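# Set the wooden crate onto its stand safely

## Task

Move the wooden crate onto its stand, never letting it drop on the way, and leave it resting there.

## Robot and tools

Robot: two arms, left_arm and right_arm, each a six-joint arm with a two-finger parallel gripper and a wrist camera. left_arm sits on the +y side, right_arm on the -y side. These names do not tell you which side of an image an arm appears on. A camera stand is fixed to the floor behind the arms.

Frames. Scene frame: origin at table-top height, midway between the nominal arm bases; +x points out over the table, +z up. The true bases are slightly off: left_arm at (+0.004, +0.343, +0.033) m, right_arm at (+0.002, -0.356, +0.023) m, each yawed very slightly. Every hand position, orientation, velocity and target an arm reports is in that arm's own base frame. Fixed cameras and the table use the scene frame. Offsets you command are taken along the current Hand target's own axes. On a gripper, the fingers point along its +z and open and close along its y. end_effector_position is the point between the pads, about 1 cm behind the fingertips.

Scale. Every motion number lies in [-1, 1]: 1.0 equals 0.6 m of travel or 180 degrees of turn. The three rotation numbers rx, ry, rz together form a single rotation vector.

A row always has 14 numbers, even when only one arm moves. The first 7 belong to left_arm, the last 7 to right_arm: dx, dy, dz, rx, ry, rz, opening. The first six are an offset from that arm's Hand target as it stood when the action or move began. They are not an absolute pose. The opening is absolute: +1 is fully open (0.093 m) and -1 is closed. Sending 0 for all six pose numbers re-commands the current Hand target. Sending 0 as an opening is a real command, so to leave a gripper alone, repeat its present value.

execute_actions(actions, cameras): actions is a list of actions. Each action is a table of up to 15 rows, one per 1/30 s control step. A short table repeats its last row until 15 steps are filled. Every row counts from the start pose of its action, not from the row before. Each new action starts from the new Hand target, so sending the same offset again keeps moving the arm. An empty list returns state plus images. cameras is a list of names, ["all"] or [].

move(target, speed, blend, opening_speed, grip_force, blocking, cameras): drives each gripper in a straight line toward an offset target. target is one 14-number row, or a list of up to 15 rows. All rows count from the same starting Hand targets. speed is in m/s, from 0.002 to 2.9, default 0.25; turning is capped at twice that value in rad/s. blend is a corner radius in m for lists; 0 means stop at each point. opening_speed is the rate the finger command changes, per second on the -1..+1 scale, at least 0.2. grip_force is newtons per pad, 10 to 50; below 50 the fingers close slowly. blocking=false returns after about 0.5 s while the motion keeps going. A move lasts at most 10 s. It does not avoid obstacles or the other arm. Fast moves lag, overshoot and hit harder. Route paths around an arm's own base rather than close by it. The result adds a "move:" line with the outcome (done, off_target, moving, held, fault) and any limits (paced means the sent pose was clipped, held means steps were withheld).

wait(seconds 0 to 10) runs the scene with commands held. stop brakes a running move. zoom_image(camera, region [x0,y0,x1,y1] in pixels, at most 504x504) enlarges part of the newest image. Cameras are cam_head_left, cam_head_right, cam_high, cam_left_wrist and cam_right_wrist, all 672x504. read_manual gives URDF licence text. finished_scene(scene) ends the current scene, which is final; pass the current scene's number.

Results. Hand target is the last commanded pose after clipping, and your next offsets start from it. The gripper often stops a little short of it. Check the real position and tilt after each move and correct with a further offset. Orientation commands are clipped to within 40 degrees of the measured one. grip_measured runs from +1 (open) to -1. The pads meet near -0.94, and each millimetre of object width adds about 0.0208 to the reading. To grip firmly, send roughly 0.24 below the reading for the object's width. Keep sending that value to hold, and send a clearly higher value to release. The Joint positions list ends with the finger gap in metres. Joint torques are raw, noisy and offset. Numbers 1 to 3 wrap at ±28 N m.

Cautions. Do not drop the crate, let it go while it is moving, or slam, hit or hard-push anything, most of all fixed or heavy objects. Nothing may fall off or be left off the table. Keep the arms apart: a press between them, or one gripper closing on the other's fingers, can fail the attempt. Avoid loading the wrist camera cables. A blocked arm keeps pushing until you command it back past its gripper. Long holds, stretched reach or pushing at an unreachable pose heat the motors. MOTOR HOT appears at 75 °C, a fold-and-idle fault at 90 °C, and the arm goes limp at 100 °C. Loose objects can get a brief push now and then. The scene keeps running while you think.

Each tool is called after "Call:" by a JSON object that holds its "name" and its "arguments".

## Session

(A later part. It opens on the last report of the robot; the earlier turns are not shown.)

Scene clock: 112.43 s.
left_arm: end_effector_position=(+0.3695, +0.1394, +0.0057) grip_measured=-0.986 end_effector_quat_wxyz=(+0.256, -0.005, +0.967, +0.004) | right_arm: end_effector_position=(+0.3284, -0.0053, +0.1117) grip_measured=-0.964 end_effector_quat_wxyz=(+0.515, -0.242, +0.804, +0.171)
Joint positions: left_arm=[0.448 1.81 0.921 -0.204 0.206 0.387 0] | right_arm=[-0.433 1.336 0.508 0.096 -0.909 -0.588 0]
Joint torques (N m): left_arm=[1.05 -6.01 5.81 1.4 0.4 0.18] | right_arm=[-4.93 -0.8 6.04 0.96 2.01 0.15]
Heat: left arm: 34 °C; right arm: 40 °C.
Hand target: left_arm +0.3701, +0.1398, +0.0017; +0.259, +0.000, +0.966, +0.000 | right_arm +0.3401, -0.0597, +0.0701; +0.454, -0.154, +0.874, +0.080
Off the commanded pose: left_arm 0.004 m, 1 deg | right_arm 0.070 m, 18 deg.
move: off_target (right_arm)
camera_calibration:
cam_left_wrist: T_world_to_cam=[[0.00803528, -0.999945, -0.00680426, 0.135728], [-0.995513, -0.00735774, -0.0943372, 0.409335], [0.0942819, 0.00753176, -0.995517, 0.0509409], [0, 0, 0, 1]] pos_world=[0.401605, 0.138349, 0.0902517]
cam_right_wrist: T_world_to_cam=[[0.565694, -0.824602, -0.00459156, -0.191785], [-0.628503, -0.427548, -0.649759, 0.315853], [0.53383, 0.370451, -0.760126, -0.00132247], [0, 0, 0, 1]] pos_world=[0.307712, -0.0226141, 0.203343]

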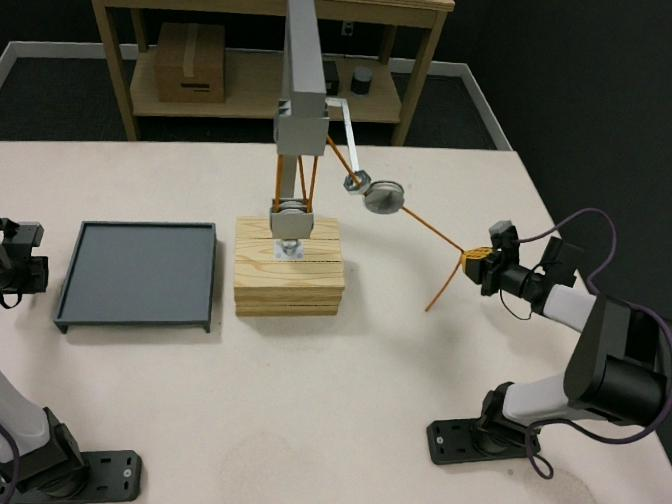

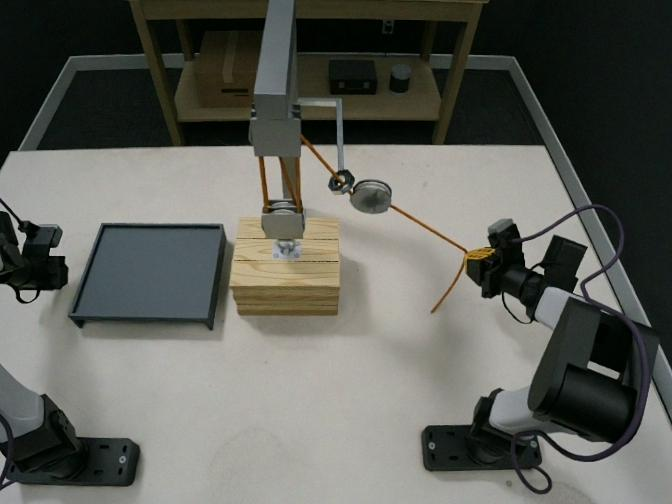

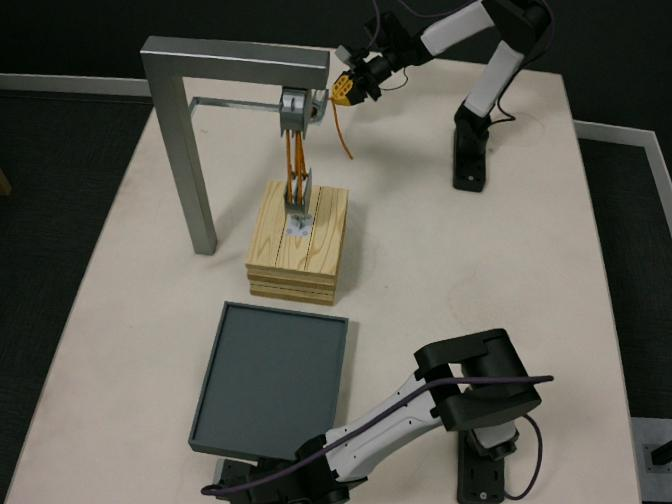

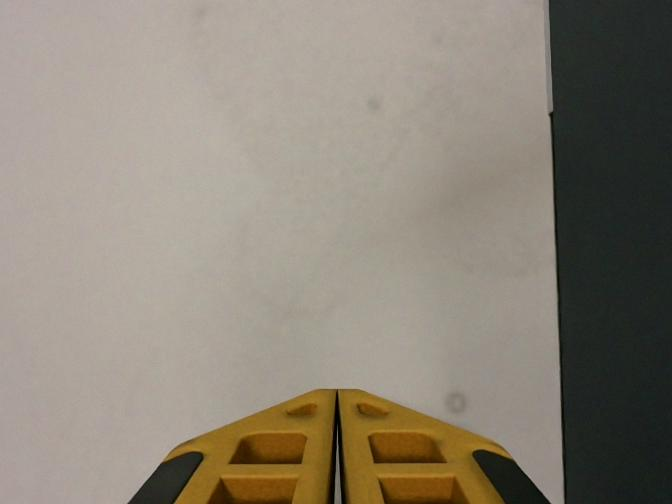

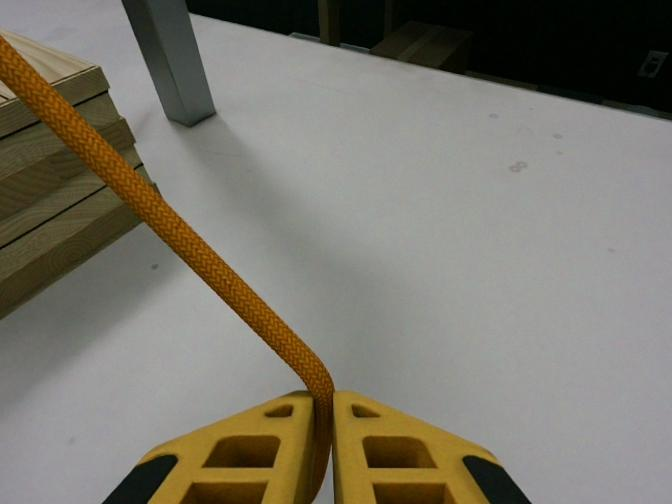

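Call:
{"name": "move", "arguments": {"target": [0,0,0,0,0,0,-1,0.008,-0.2165,0.018,0.0683,0,0.0478,-1], "speed": 0.08, "cameras": ["cam_head_left","cam_head_right","cam_high","cam_right_wrist"]}}

Scene clock: 119.53 s.
left_arm: end_effector_position=(+0.3697, +0.1395, +0.0057) grip_measured=-0.986 end_effector_quat_wxyz=(+0.256, -0.005, +0.967, +0.004) | right_arm: end_effector_position=(+0.3827, -0.1682, +0.0540) grip_measured=-0.972 end_effector_quat_wxyz=(+0.453, -0.047, +0.890, +0.033)
Joint positions: left_arm=[0.448 1.81 0.921 -0.204 0.206 0.387 0] | right_arm=[-0.642 1.755 0.789 0.177 -0.596 -0.496 0]
Joint torques (N m): left_arm=[1.24 -6 5.64 1.42 0.4 0.12] | right_arm=[-0.28 -5.65 7.76 1.71 -0.14 0.18]
Heat: left arm: 33 °C; right arm: 39 °C.
Hand target: left_arm +0.3700, +0.1398, +0.0017; +0.258, +0.000, +0.966, +0.000 | right_arm +0.3902, -0.1797, +0.0599; +0.461, -0.039, +0.886, +0.020
Off the commanded pose: left_arm 0.004 m, 1 deg | right_arm 0.015 m, 2 deg.
move: off_target (right_arm)
camera_calibration:
cam_right_wrist: T_world_to_cam=[[0.117244, -0.993085, 0.00594909, -0.214416], [-0.870145, -0.105613, -0.481346, 0.380376], [0.478646, 0.0512583, -0.87651, -0.0400874], [0, 0, 0, 1]] pos_world=[0.375309, -0.170706, 0.149231]
Images, in order (width x height): cam_head_left 672x504, cam_head_right 672x504, cam_high 672x504, cam_right_wrist 672x504.

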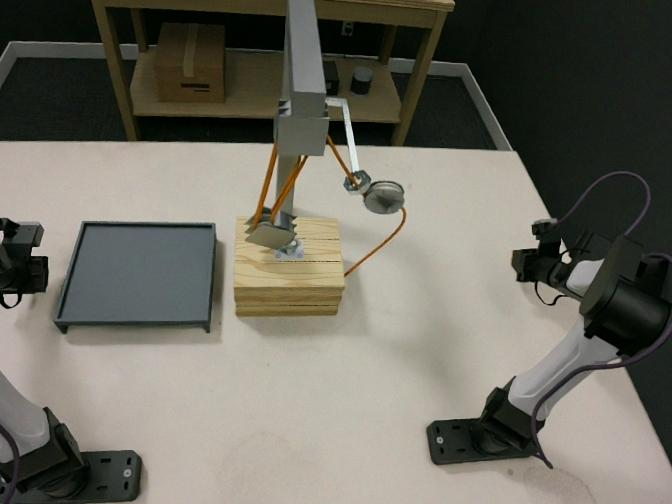

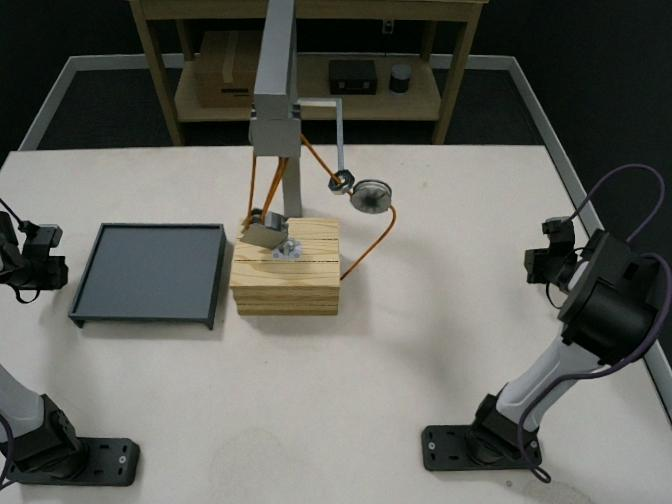

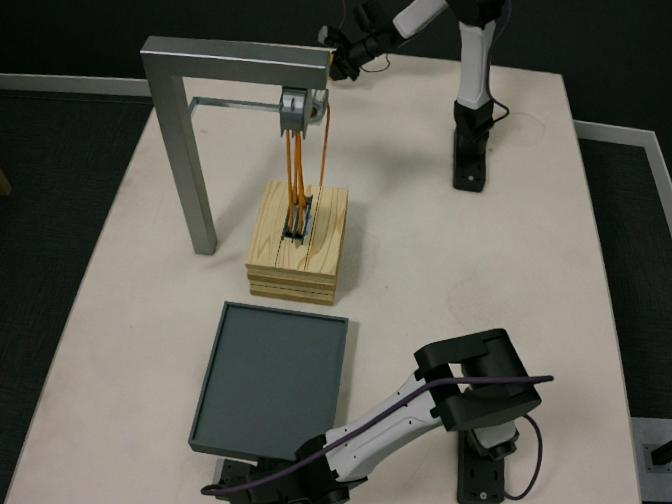

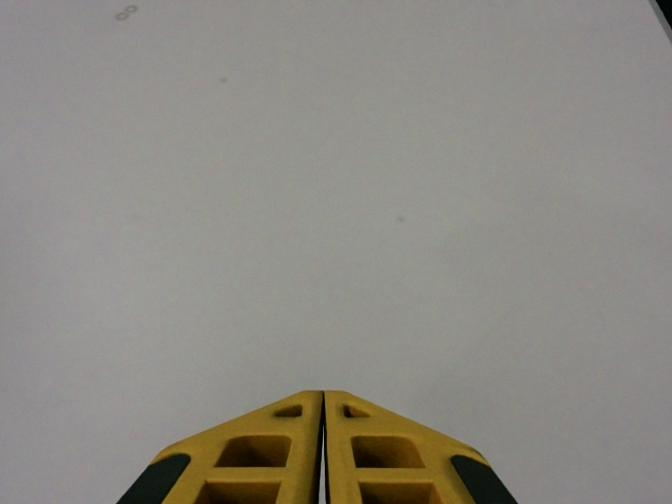

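Call:
{"name": "zoom_image", "arguments": {"camera": "cam_head_right", "region": [210, 120, 430, 340]}}

Call:
{"name": "zoom_image", "arguments": {"camera": "cam_high", "region": [230, 60, 400, 310]}}

Scaled by 2.291 from the camera's 672x504 image, which has a finer 960x720 frame.

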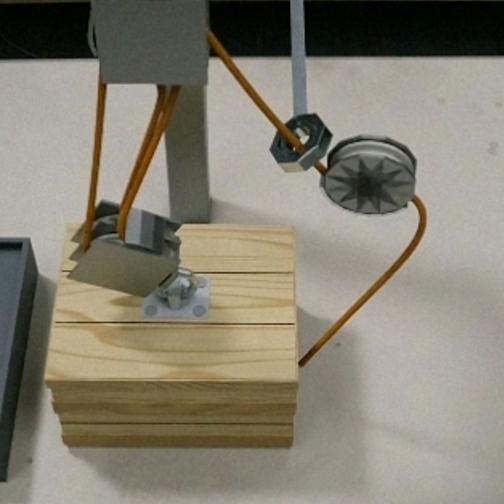

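Scaled by 2.016 from the camera's 672x504 image, which has a finer 960x720 frame.

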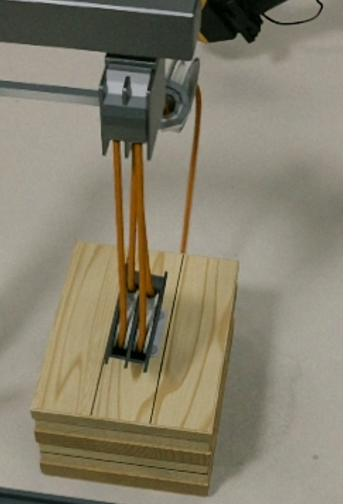

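Call:
{"name": "move", "arguments": {"target": [0,0,0,0,0,0,-1,-0.148,0.349,-0.3115,-0.159,0,-0.1116,1], "cameras": ["cam_head_left","cam_right_wrist"]}}

Scene clock: 131.63 s.
left_arm: end_effector_position=(+0.3697, +0.1395, +0.0057) grip_measured=-0.986 end_effector_quat_wxyz=(+0.256, -0.005, +0.967, +0.004) | right_arm: end_effector_position=(+0.2686, +0.0168, +0.2277) grip_measured=+1.000 end_effector_quat_wxyz=(+0.421, -0.288, +0.845, +0.161)
Joint positions: left_arm=[0.448 1.81 0.921 -0.204 0.206 0.387 0] | right_arm=[-0.401 1.063 1.009 -0.961 -0.796 -0.82 0.093]
Joint torques (N m): left_arm=[0.95 -6.05 5.67 1.48 0.36 0.14] | right_arm=[0.8 -2.13 8.73 1.12 -0.68 -0.16]
Heat: left arm: 33 °C; right arm: 40 °C.
Hand target: left_arm +0.3700, +0.1398, +0.0017; +0.258, +0.000, +0.966, +0.000 | right_arm +0.2704, +0.0200, +0.2400; +0.434, -0.303, +0.834, +0.158
Off the commanded pose: left_arm 0.004 m, 1 deg | right_arm 0.013 m, 3 deg.
move: off_target (right_arm)
camera_calibration:
cam_right_wrist: T_world_to_cam=[[0.626152, -0.779667, -0.0072553, -0.155574], [-0.688695, -0.548681, -0.473971, 0.341326], [0.365559, 0.301775, -0.88051, 0.184324], [0, 0, 0, 1]] pos_world=[0.265101, 0.0103592, 0.322949]
Images, in order (width x height): cam_head_left 672x504, cam_right_wrist 672x504.

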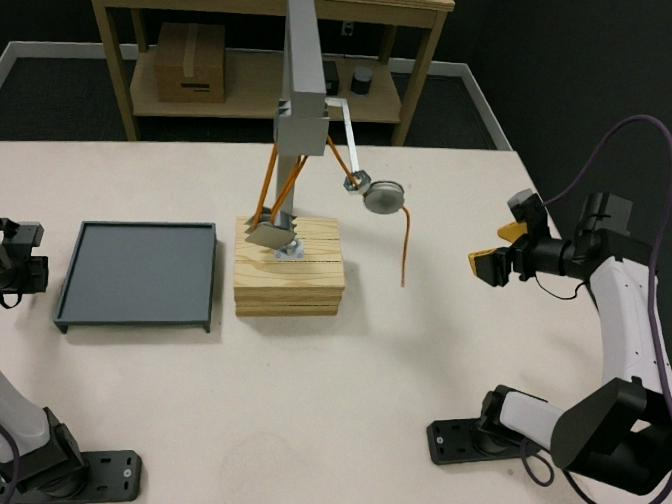

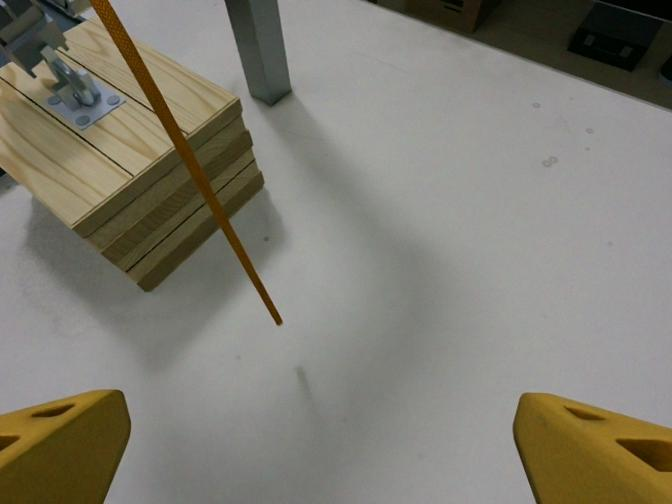

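Call:
{"name": "move", "arguments": {"target": [0,0,0,0,0,0,-1,0.183,0.0717,0.1633,-0.0267,-0.1666,-0.0099,1], "cameras": ["all"]}}

Scene clock: 163.50 s.
left_arm: end_effector_position=(+0.3697, +0.1395, +0.0057) grip_measured=-0.986 end_effector_quat_wxyz=(+0.256, -0.005, +0.967, +0.004) | right_arm: end_effector_position=(+0.2591, +0.0610, +0.0948) grip_measured=+1.000 end_effector_quat_wxyz=(+0.617, -0.291, +0.685, +0.255)
Joint positions: left_arm=[0.448 1.81 0.921 -0.204 0.206 0.387 0] | right_arm=[-0.391 1.56 0.01 1.268 -1.17 -0.272 0.093]
Joint torques (N m): left_arm=[1.14 -5.93 5.5 1.41 0.4 0.16] | right_arm=[0.72 -1.92 2.07 1.75 -0.28 0.17]
Heat: left arm: 33 °C; right arm: 44 °C.
Hand target: left_arm +0.3700, +0.1398, +0.0017; +0.258, +0.000, +0.966, +0.000 | right_arm +0.2559, +0.0640, +0.0939; +0.624, -0.283, +0.681, +0.259
Off the commanded pose: left_arm 0.004 m, 1 deg | right_arm 0.004 m, 1 deg.
joint sent to its limit (right arm) — joint 3 (elbow), lower limit, where the elbow is as bent as it goes. The joint targets still meet the commanded pose.
move: done
camera_calibration:
cam_left_wrist: T_world_to_cam=[[0.00797847, -0.999942, -0.00720721, 0.135789], [-0.995456, -0.00725836, -0.0949436, 0.409465], [0.0948858, 0.00793197, -0.995457, 0.0507277], [0, 0, 0, 1]] pos_world=[0.401708, 0.138351, 0.0903519]
cam_right_wrist: T_world_to_cam=[[0.70869, -0.704828, 0.0312312, -0.145669], [-0.34913, -0.388822, -0.8526, 0.234162], [0.61308, 0.593325, -0.52163, -0.0585036], [0, 0, 0, 1]] pos_world=[0.220854, 0.0230875, 0.173679]

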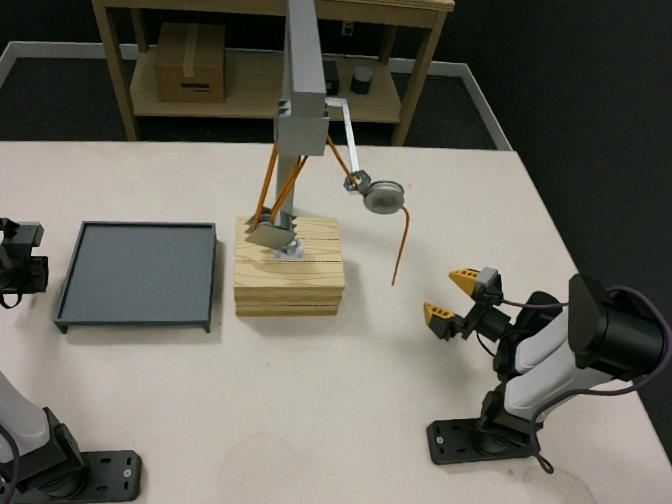

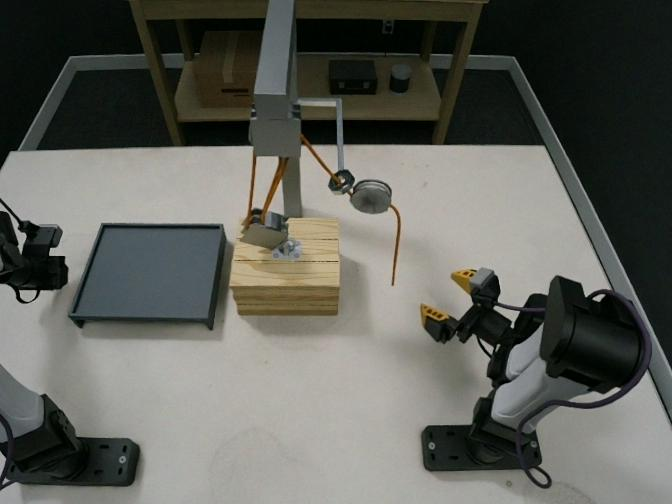

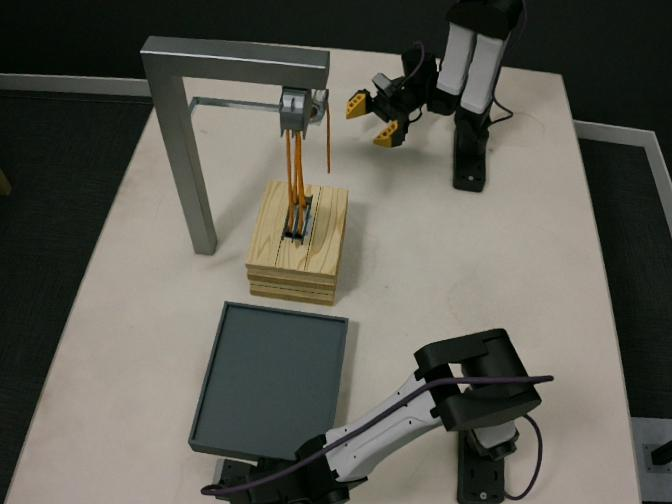

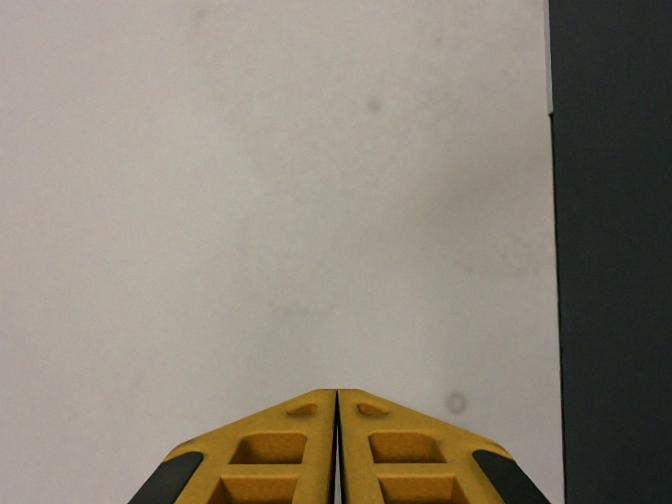

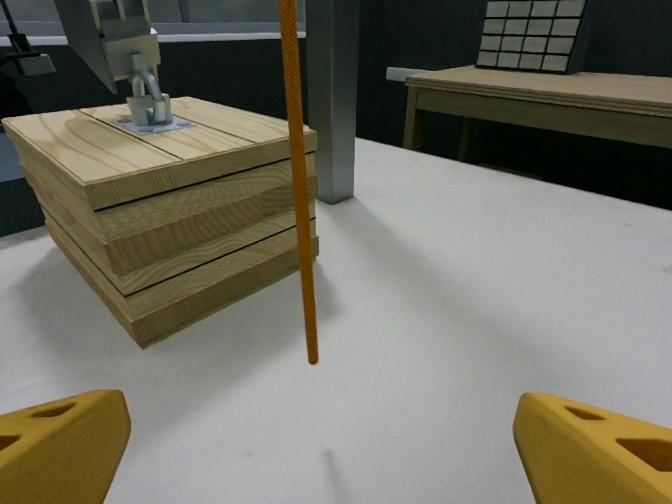

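Call:
{"name": "move", "arguments": {"target": [0,0,0,0,0,0,-1,0,0.010,0.1655,0,0,0,1], "speed": 0.15, "cameras": ["cam_head_left","cam_right_wrist","cam_high"]}}

Scene clock: 169.23 s.
left_arm: end_effector_position=(+0.3697, +0.1395, +0.0057) grip_measured=-0.986 end_effector_quat_wxyz=(+0.256, -0.005, +0.967, +0.004) | right_arm: end_effector_position=(+0.3115, +0.1372, +0.0659) grip_measured=+1.000 end_effector_quat_wxyz=(+0.580, -0.282, +0.715, +0.270)
Joint positions: left_arm=[0.448 1.81 0.921 -0.204 0.206 0.387 0] | right_arm=[0.086 1.88 0.172 1.466 -0.711 -0.099 0.093]
Joint torques (N m): left_arm=[1.16 -5.98 5.87 1.47 0.38 0.17] | right_arm=[0.92 -3.71 3.43 2.89 0.04 0.15]
Heat: left arm: 33 °C; right arm: 42 °C.
Hand target: left_arm +0.3700, +0.1398, +0.0017; +0.258, +0.000, +0.966, +0.000 | right_arm +0.3215, +0.1382, +0.0850; +0.624, -0.283, +0.681, +0.258
Off the commanded pose: left_arm 0.004 m, 1 deg | right_arm 0.022 m, 6 deg.
joint sent to its limit (right arm) — joint 4 (wrist pitch), upper limit. The joint targets still meet the commanded pose.
move: off_target (right_arm)
camera_calibration:
cam_right_wrist: T_world_to_cam=[[0.713438, -0.699712, -0.0375426, -0.12592], [-0.430402, -0.395305, -0.811473, 0.28083], [0.552957, 0.595094, -0.583183, -0.128337], [0, 0, 0, 1]] pos_world=[0.281671, 0.0992785, 0.148315]
Images, in order (width x height): cam_head_left 672x504, cam_high 672x504, cam_right_wrist 672x504.

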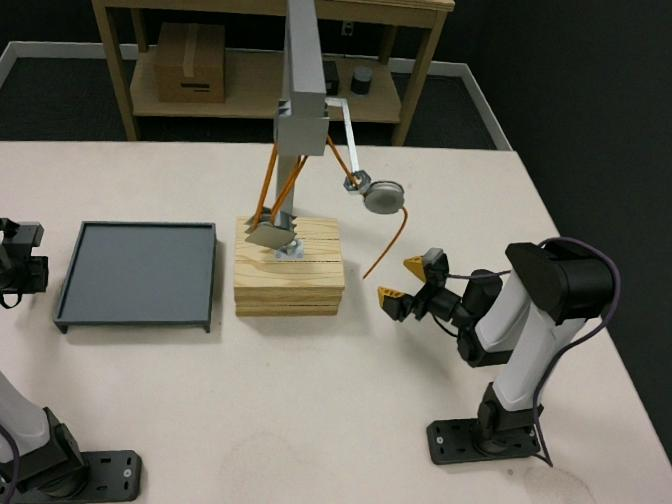

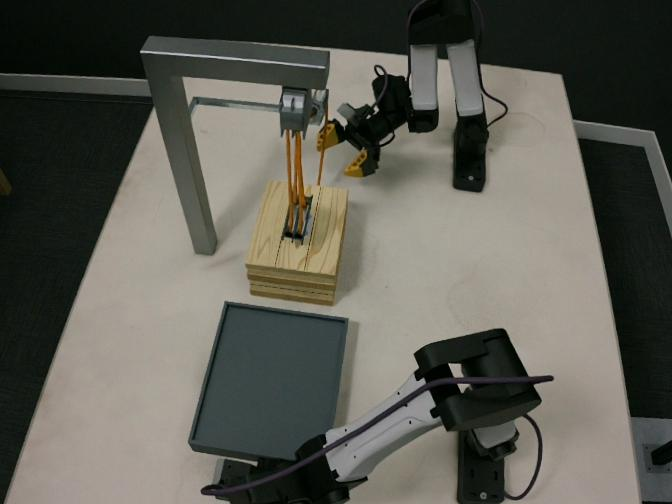

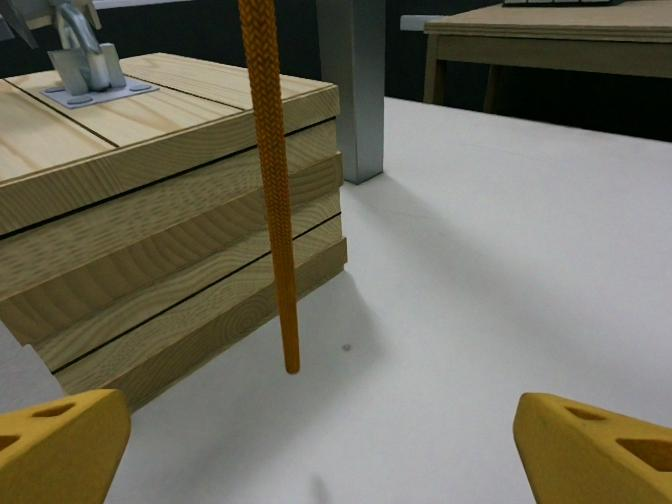

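Call:
{"name": "wait", "arguments": {"seconds": 3, "cameras": ["cam_head_left","cam_right_wrist"]}}

Scene clock: 173.93 s.
left_arm: end_effector_position=(+0.3697, +0.1395, +0.0057) grip_measured=-0.986 end_effector_quat_wxyz=(+0.256, -0.005, +0.967, +0.004) | right_arm: end_effector_position=(+0.3115, +0.1371, +0.0659) grip_measured=+1.000 end_effector_quat_wxyz=(+0.580, -0.282, +0.715, +0.270)
Joint positions: left_arm=[0.448 1.81 0.921 -0.204 0.206 0.387 0] | right_arm=[0.086 1.88 0.172 1.466 -0.71 -0.099 0.093]
Joint torques (N m): left_arm=[0.91 -5.9 5.48 1.45 0.35 0.17] | right_arm=[0.94 -3.71 3.47 2.89 0.04 0.15]
Heat: left arm: 33 °C; right arm: 41 °C.
Hand target: left_arm +0.3700, +0.1398, +0.0017; +0.258, +0.000, +0.966, +0.000 | right_arm +0.3215, +0.1382, +0.0850; +0.624, -0.283, +0.681, +0.259
Tool commands: left_gripper/opening=-1.0 right_gripper/opening=+1.0
Off the commanded pose: left_arm 0.004 m, 1 deg | right_arm 0.022 m, 6 deg.
wait: 3.00 s; at rest from the start
camera_calibration:
cam_right_wrist: T_world_to_cam=[[0.713188, -0.699966, -0.0375582, -0.125893], [-0.430555, -0.395147, -0.811469, 0.2809], [0.553159, 0.594901, -0.583188, -0.12843], [0, 0, 0, 1]] pos_world=[0.281771, 0.099279, 0.148315]
Images, in order (width x height): cam_head_left 672x504, cam_right_wrist 672x504.

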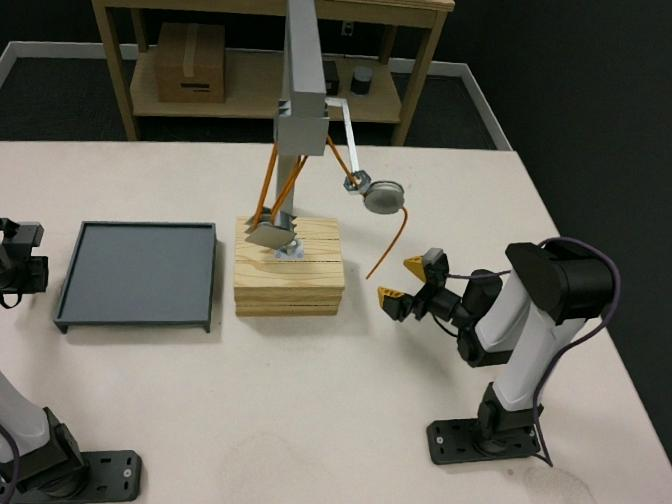

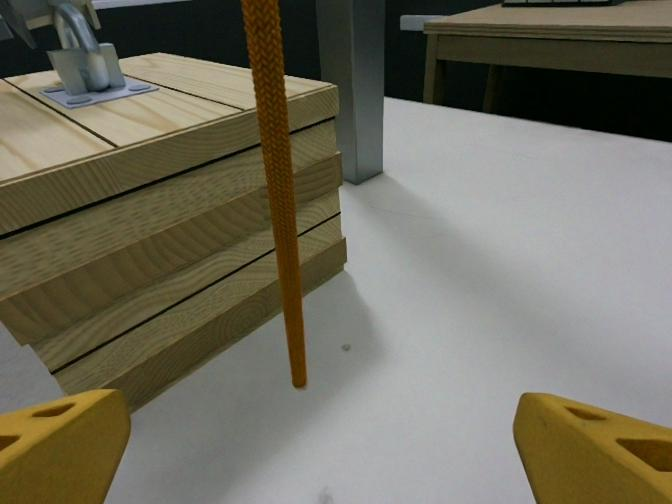

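Call:
{"name": "move", "arguments": {"target": [0,0,0,0,0,0,-1,-0.028,0.014,0.058,0,0,0,1], "speed": 0.15, "cameras": ["cam_head_left","cam_right_wrist","cam_high"]}}

Scene clock: 185.37 s.
left_arm: end_effector_position=(+0.3697, +0.1395, +0.0057) grip_measured=-0.986 end_effector_quat_wxyz=(+0.256, -0.005, +0.967, +0.004) | right_arm: end_effector_position=(+0.3345, +0.1682, +0.0847) grip_measured=+1.000 end_effector_quat_wxyz=(+0.605, -0.287, +0.694, +0.263)
Joint positions: left_arm=[0.448 1.81 0.921 -0.204 0.206 0.387 0] | right_arm=[0.218 1.88 0.269 1.456 -0.577 -0.067 0.093]
Joint torques (N m): left_arm=[0.92 -5.87 5.85 1.48 0.4 0.19] | right_arm=[0.95 -6.71 4.12 2.06 0.09 0.16]
Heat: left arm: 33 °C; right arm: 39 °C.
Hand target: left_arm +0.3700, +0.1398, +0.0017; +0.258, +0.000, +0.966, +0.000 | right_arm +0.3411, +0.1698, +0.0987; +0.624, -0.283, +0.681, +0.259
Off the commanded pose: left_arm 0.004 m, 1 deg | right_arm 0.016 m, 3 deg.
move: off_target (right_arm)
camera_calibration:
cam_right_wrist: T_world_to_cam=[[0.711704, -0.702472, 0.00330783, -0.122359], [-0.376878, -0.385796, -0.842095, 0.301406], [0.592824, 0.598076, -0.539319, -0.166124], [0, 0, 0, 1]] pos_world=[0.299159, 0.129682, 0.164624]
Images, in order (width x height): cam_head_left 672x504, cam_high 672x504, cam_right_wrist 672x504.

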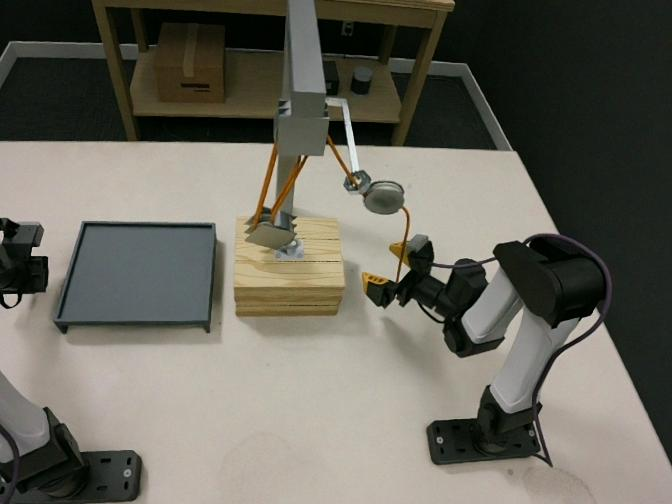

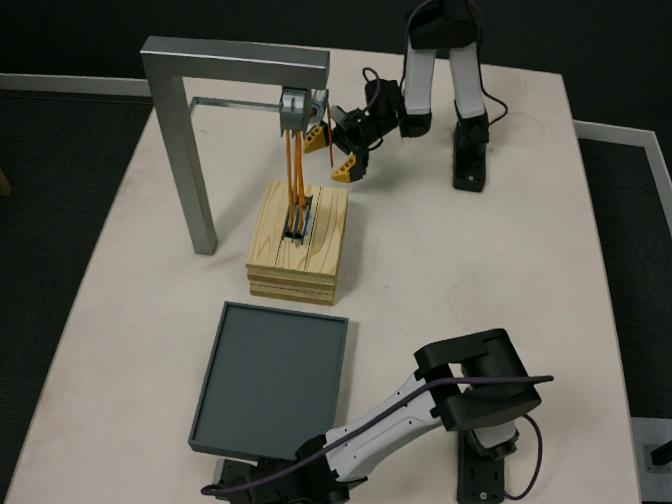

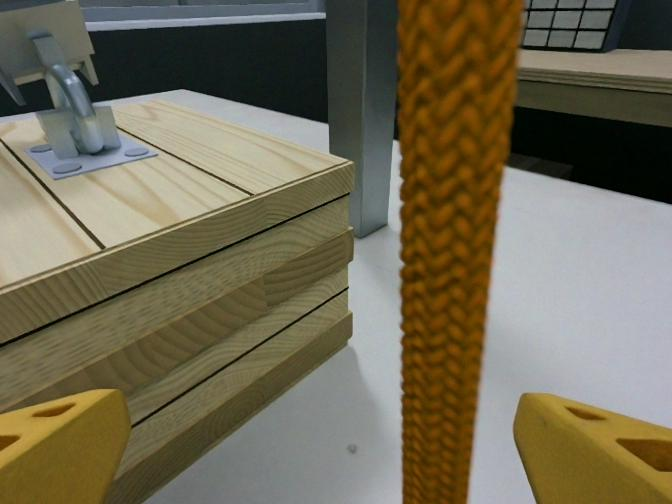

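Call:
{"name": "move", "arguments": {"target": [0,0,0,0,0,0,-1,0,0,-0.022,0,0,0,1], "speed": 0.15, "cameras": ["cam_right_wrist"]}}

Call:
{"name": "move", "arguments": {"target": [0,0,0,0,0,0,-1,0,0,0,0,0,0,-1], "cameras": ["cam_right_wrist","cam_high","cam_head_left"]}}

Scene clock: 192.23 s.
left_arm: end_effector_position=(+0.3697, +0.1395, +0.0057) grip_measured=-0.986 end_effector_quat_wxyz=(+0.256, -0.005, +0.967, +0.004) | right_arm: end_effector_position=(+0.3333, +0.1621, +0.0872) grip_measured=+1.000 end_effector_quat_wxyz=(+0.609, -0.281, +0.696, +0.257)
Joint positions: left_arm=[0.448 1.81 0.921 -0.204 0.206 0.387 0] | right_arm=[0.202 1.86 0.253 1.456 -0.577 -0.067 0.093]
Joint torques (N m): left_arm=[1.07 -6.01 5.72 1.43 0.42 0.22] | right_arm=[-0.39 -7.12 2.07 2.19 -0.23 0.1]
Heat: left arm: 33 °C; right arm: 38 °C.
Hand target: left_arm +0.3700, +0.1398, +0.0017; +0.258, +0.000, +0.966, +0.000 | right_arm +0.3318, +0.1604, +0.1000; +0.624, -0.283, +0.681, +0.259
Off the commanded pose: left_arm 0.004 m, 1 deg | right_arm 0.013 m, 2 deg.
move: off_target (right_arm)
camera_calibration:
cam_right_wrist: T_world_to_cam=[[0.700355, -0.713774, 0.0054017, -0.120364], [-0.37988, -0.379124, -0.843775, 0.300822], [0.604313, 0.58889, -0.53667, -0.162964], [0, 0, 0, 1]] pos_world=[0.297055, 0.124104, 0.167019]
Images, in order (width x height): cam_right_wrist 672x504.

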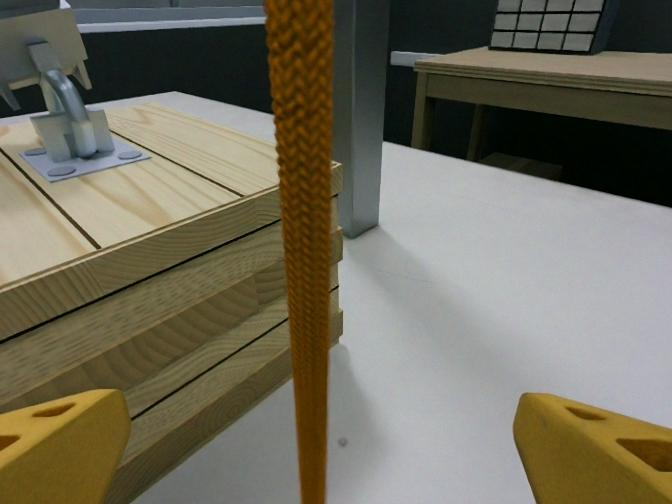

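Scene clock: 192.73 s.
left_arm: end_effector_position=(+0.3697, +0.1395, +0.0057) grip_measured=-0.986 end_effector_quat_wxyz=(+0.256, -0.005, +0.967, +0.004) | right_arm: end_effector_position=(+0.3333, +0.1621, +0.0872) grip_measured=-0.964 end_effector_quat_wxyz=(+0.609, -0.281, +0.696, +0.257)
Joint positions: left_arm=[0.448 1.81 0.921 -0.204 0.206 0.387 0] | right_arm=[0.202 1.86 0.253 1.456 -0.577 -0.067 0]
Joint torques (N m): left_arm=[0.94 -5.87 5.86 1.48 0.41 0.15] | right_arm=[-0.38 -7.15 2.09 2.2 -0.22 0.09]
Heat: left arm: 33 °C; right arm: 38 °C.
Hand target: left_arm +0.3700, +0.1398, +0.0017; +0.258, +0.000, +0.966, +0.000 | right_arm +0.3318, +0.1604, +0.1000; +0.624, -0.283, +0.681, +0.259
Off the commanded pose: left_arm 0.004 m, 1 deg | right_arm 0.013 m, 2 deg.
move: off_target (right_arm)
camera_calibration:
cam_right_wrist: T_world_to_cam=[[0.700355, -0.713774, 0.0054017, -0.120364], [-0.37988, -0.379124, -0.843775, 0.300822], [0.604313, 0.58889, -0.53667, -0.162964], [0, 0, 0, 1]] pos_world=[0.297055, 0.124104, 0.167019]
Images, in order (width x height): cam_head_left 672x504, cam_high 672x504, cam_right_wrist 672x504.

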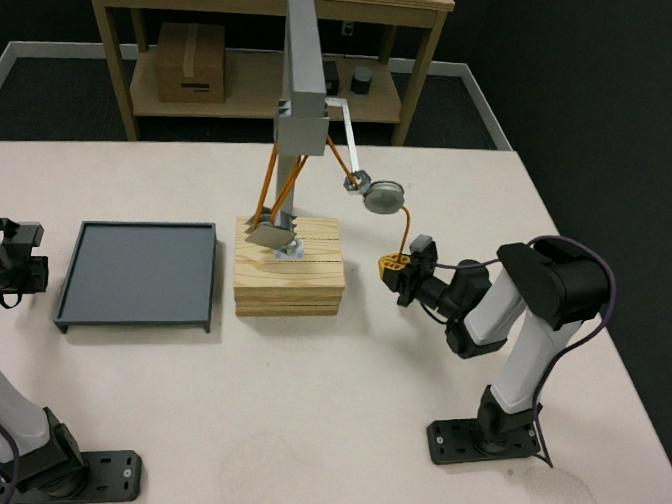

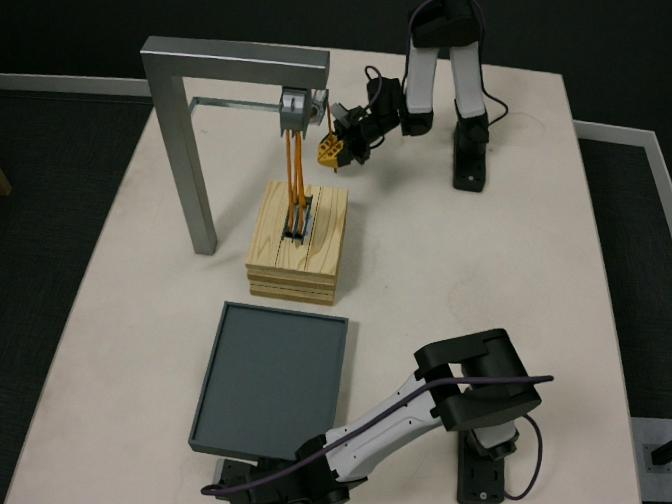

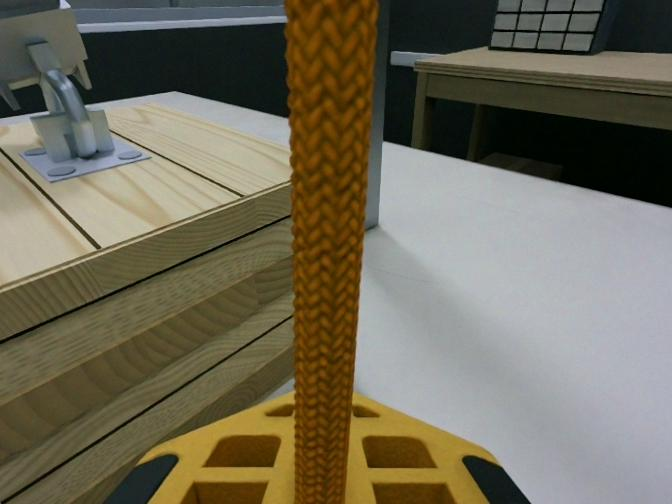

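Call:
{"name": "move", "arguments": {"target": [0,0,0,0,0,0,-1,0.029,-0.2333,-0.1417,0.1094,0.0824,0.0244,-1], "speed": 0.1, "cameras": ["cam_right_wrist","cam_high","cam_head_left"]}}

Scene clock: 205.00 s.
left_arm: end_effector_position=(+0.3697, +0.1395, +0.0057) grip_measured=-0.986 end_effector_quat_wxyz=(+0.256, -0.005, +0.967, +0.004) | right_arm: end_effector_position=(+0.3636, +0.0102, +0.0829) grip_measured=-0.964 end_effector_quat_wxyz=(+0.554, -0.182, +0.799, +0.144)
Joint positions: left_arm=[0.448 1.81 0.921 -0.204 0.206 0.387 0] | right_arm=[-0.272 1.557 0.378 0.715 -0.694 -0.28 0]
Joint torques (N m): left_arm=[1.07 -5.97 5.79 1.42 0.34 0.21] | right_arm=[-0.76 -5.78 6.63 1.49 0.02 -0.09]
Heat: left arm: 33 °C; right arm: 37 °C.
Hand target: left_arm +0.3700, +0.1398, +0.0017; +0.258, +0.000, +0.966, +0.000 | right_arm +0.3700, +0.0004, +0.0902; +0.560, -0.177, +0.800, +0.124
Off the commanded pose: left_arm 0.004 m, 1 deg | right_arm 0.014 m, 2 deg.
move: off_target (right_arm)
camera_calibration:
cam_right_wrist: T_world_to_cam=[[0.448287, -0.893869, -0.006052, -0.155486], [-0.637854, -0.315135, -0.702732, 0.332499], [0.626243, 0.318886, -0.711429, -0.0848253], [0, 0, 0, 1]] pos_world=[0.33491, -0.00715293, 0.17237]
Images, in order (width x height): cam_head_left 672x504, cam_high 672x504, cam_right_wrist 672x504.

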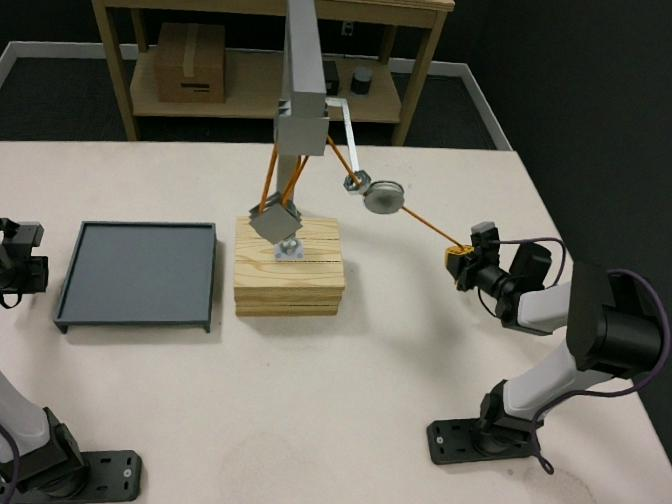

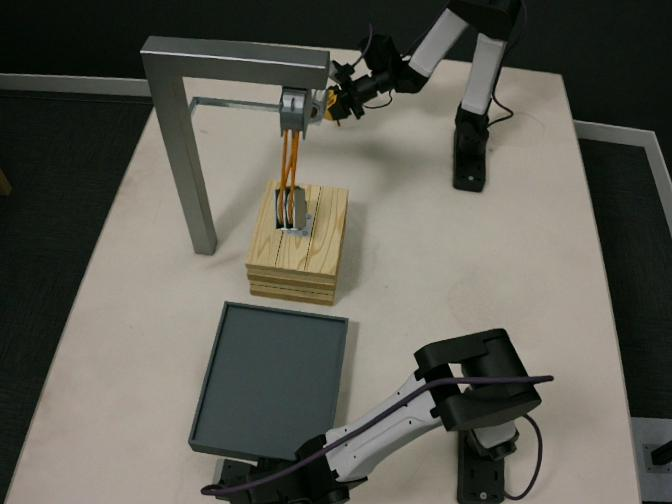

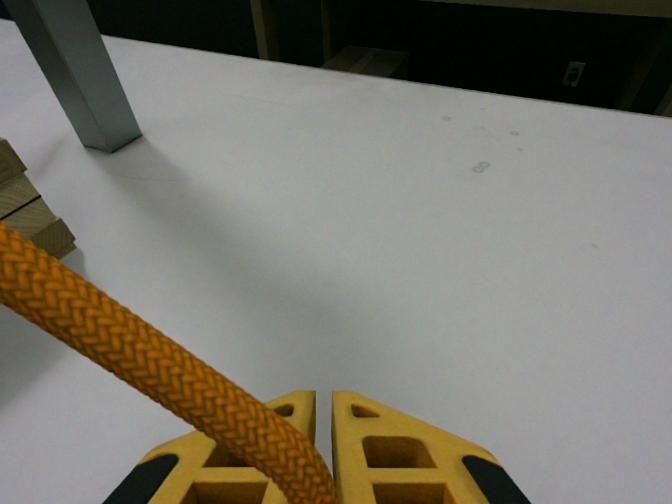

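Call:
{"name": "move", "arguments": {"target": [0,0,0,0,0,0,-1,0.0337,-0.251,-0.044,0.0783,0,0.0285,-1], "speed": 0.08, "cameras": ["cam_right_wrist","cam_high","cam_head_left"]}}

Scene clock: 210.13 s.
left_arm: end_effector_position=(+0.3697, +0.1395, +0.0057) grip_measured=-0.986 end_effector_quat_wxyz=(+0.256, -0.005, +0.967, +0.004) | right_arm: end_effector_position=(+0.3922, -0.0855, +0.1027) grip_measured=-0.964 end_effector_quat_wxyz=(+0.597, -0.164, +0.775, +0.131)
Joint positions: left_arm=[0.448 1.81 0.921 -0.204 0.206 0.387 0] | right_arm=[-0.56 1.735 0.6 0.692 -0.938 -0.358 0]
Joint torques (N m): left_arm=[0.96 -6.08 5.67 1.41 0.35 0.15] | right_arm=[-6.01 -3.32 7.27 1.3 1.63 0.22]
Heat: left arm: 33 °C; right arm: 37 °C.
Hand target: left_arm +0.3700, +0.1398, +0.0017; +0.258, +0.000, +0.966, +0.000 | right_arm +0.4047, -0.1494, +0.0802; +0.571, -0.071, +0.816, +0.050
Off the commanded pose: left_arm 0.004 m, 1 deg | right_arm 0.069 m, 15 deg.
move: off_target (right_arm)
camera_calibration:
cam_right_wrist: T_world_to_cam=[[0.40751, -0.913094, 0.0139822, -0.241554], [-0.581714, -0.271359, -0.766794, 0.322871], [0.703949, 0.304343, -0.641741, -0.0970788], [0, 0, 0, 1]] pos_world=[0.354593, -0.103402, 0.188653]
Images, in order (width x height): cam_head_left 672x504, cam_high 672x504, cam_right_wrist 672x504.

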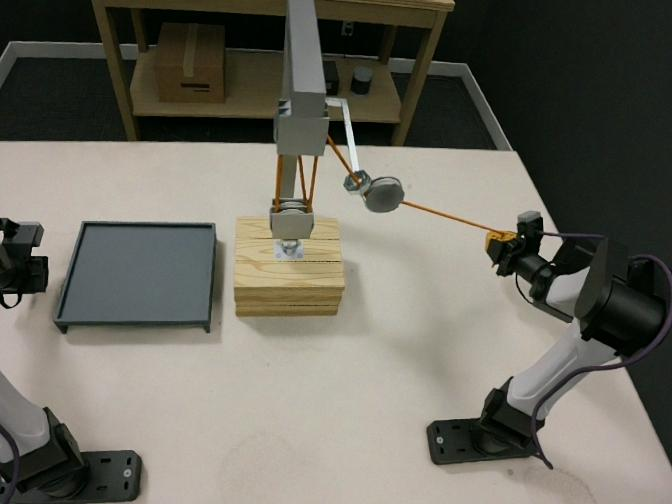

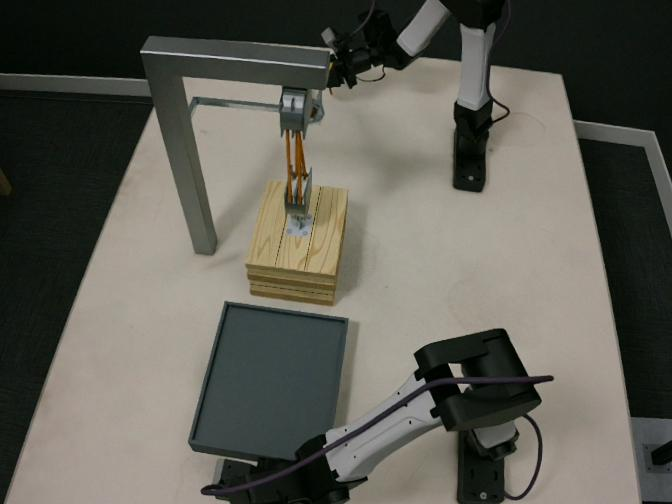

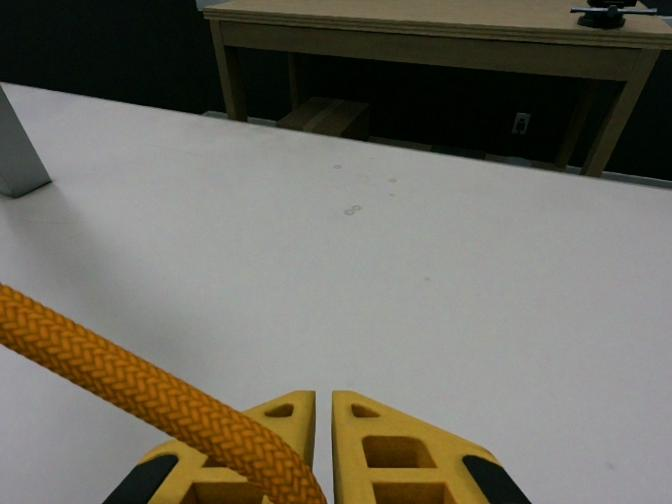

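Call:
{"name": "move", "arguments": {"target": [0,0,0,0,0,0,-1,0.04,-0.148,-0.013,0,0,0,-1], "speed": 0.06, "cameras": ["cam_right_wrist","cam_high","cam_head_left"]}}

Scene clock: 214.90 s.
left_arm: end_effector_position=(+0.3697, +0.1395, +0.0057) grip_measured=-0.986 end_effector_quat_wxyz=(+0.256, -0.005, +0.967, +0.004) | right_arm: end_effector_position=(+0.3466, -0.0970, +0.1222) grip_measured=-0.964 end_effector_quat_wxyz=(+0.636, -0.244, +0.686, +0.257)
Joint positions: left_arm=[0.448 1.81 0.921 -0.204 0.206 0.387 0] | right_arm=[-0.757 1.814 0.686 0.528 -1.465 -0.554 0]
Joint torques (N m): left_arm=[1.06 -6.13 5.71 1.44 0.36 0.19] | right_arm=[-14.72 -2.02 9.69 0.92 3.82 0.4]
Heat: left arm: 33 °C; right arm: 38 °C.
Hand target: left_arm +0.3700, +0.1398, +0.0017; +0.258, +0.000, +0.966, +0.000 | right_arm +0.4047, -0.2395, +0.0604; +0.571, -0.071, +0.816, +0.050
Off the commanded pose: left_arm 0.004 m, 1 deg | right_arm 0.166 m, 35 deg.
move: off_target (right_arm)
camera_calibration:
cam_right_wrist: T_world_to_cam=[[0.656015, -0.754404, -0.0227765, -0.299962], [-0.375061, -0.299661, -0.87723, 0.247262], [0.654961, 0.584018, -0.47953, -0.0246187], [0, 0, 0, 1]] pos_world=[0.305642, -0.13782, 0.198268]
Images, in order (width x height): cam_head_left 672x504, cam_high 672x504, cam_right_wrist 672x504.

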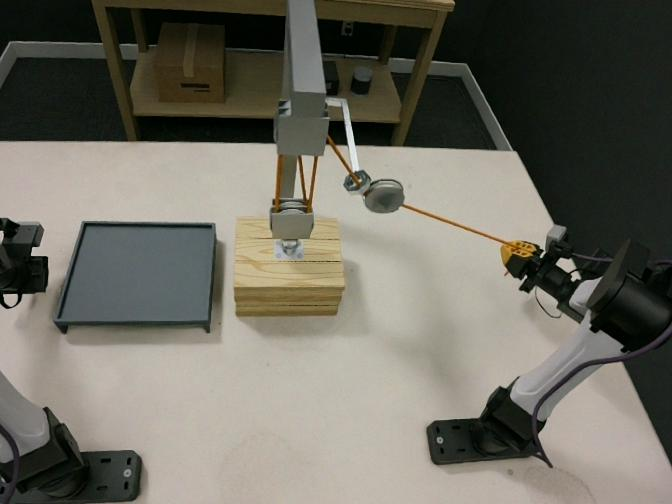

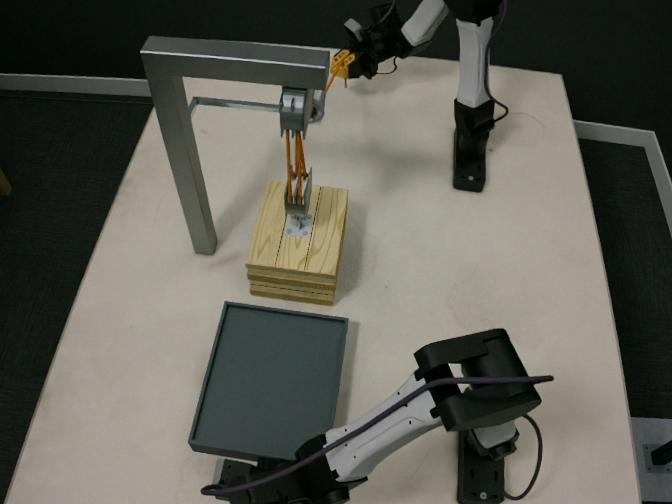

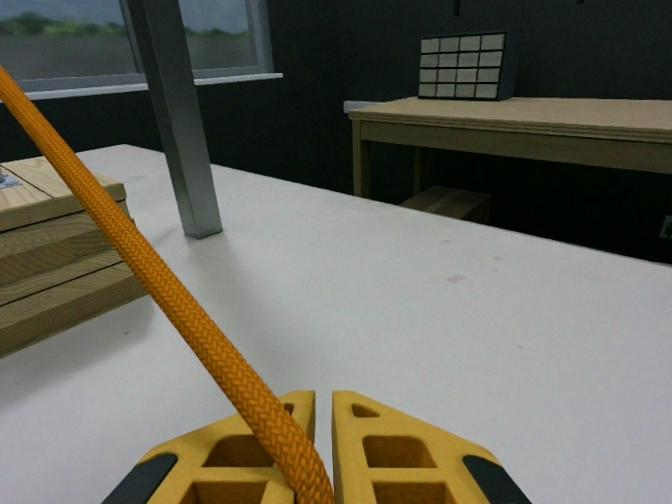

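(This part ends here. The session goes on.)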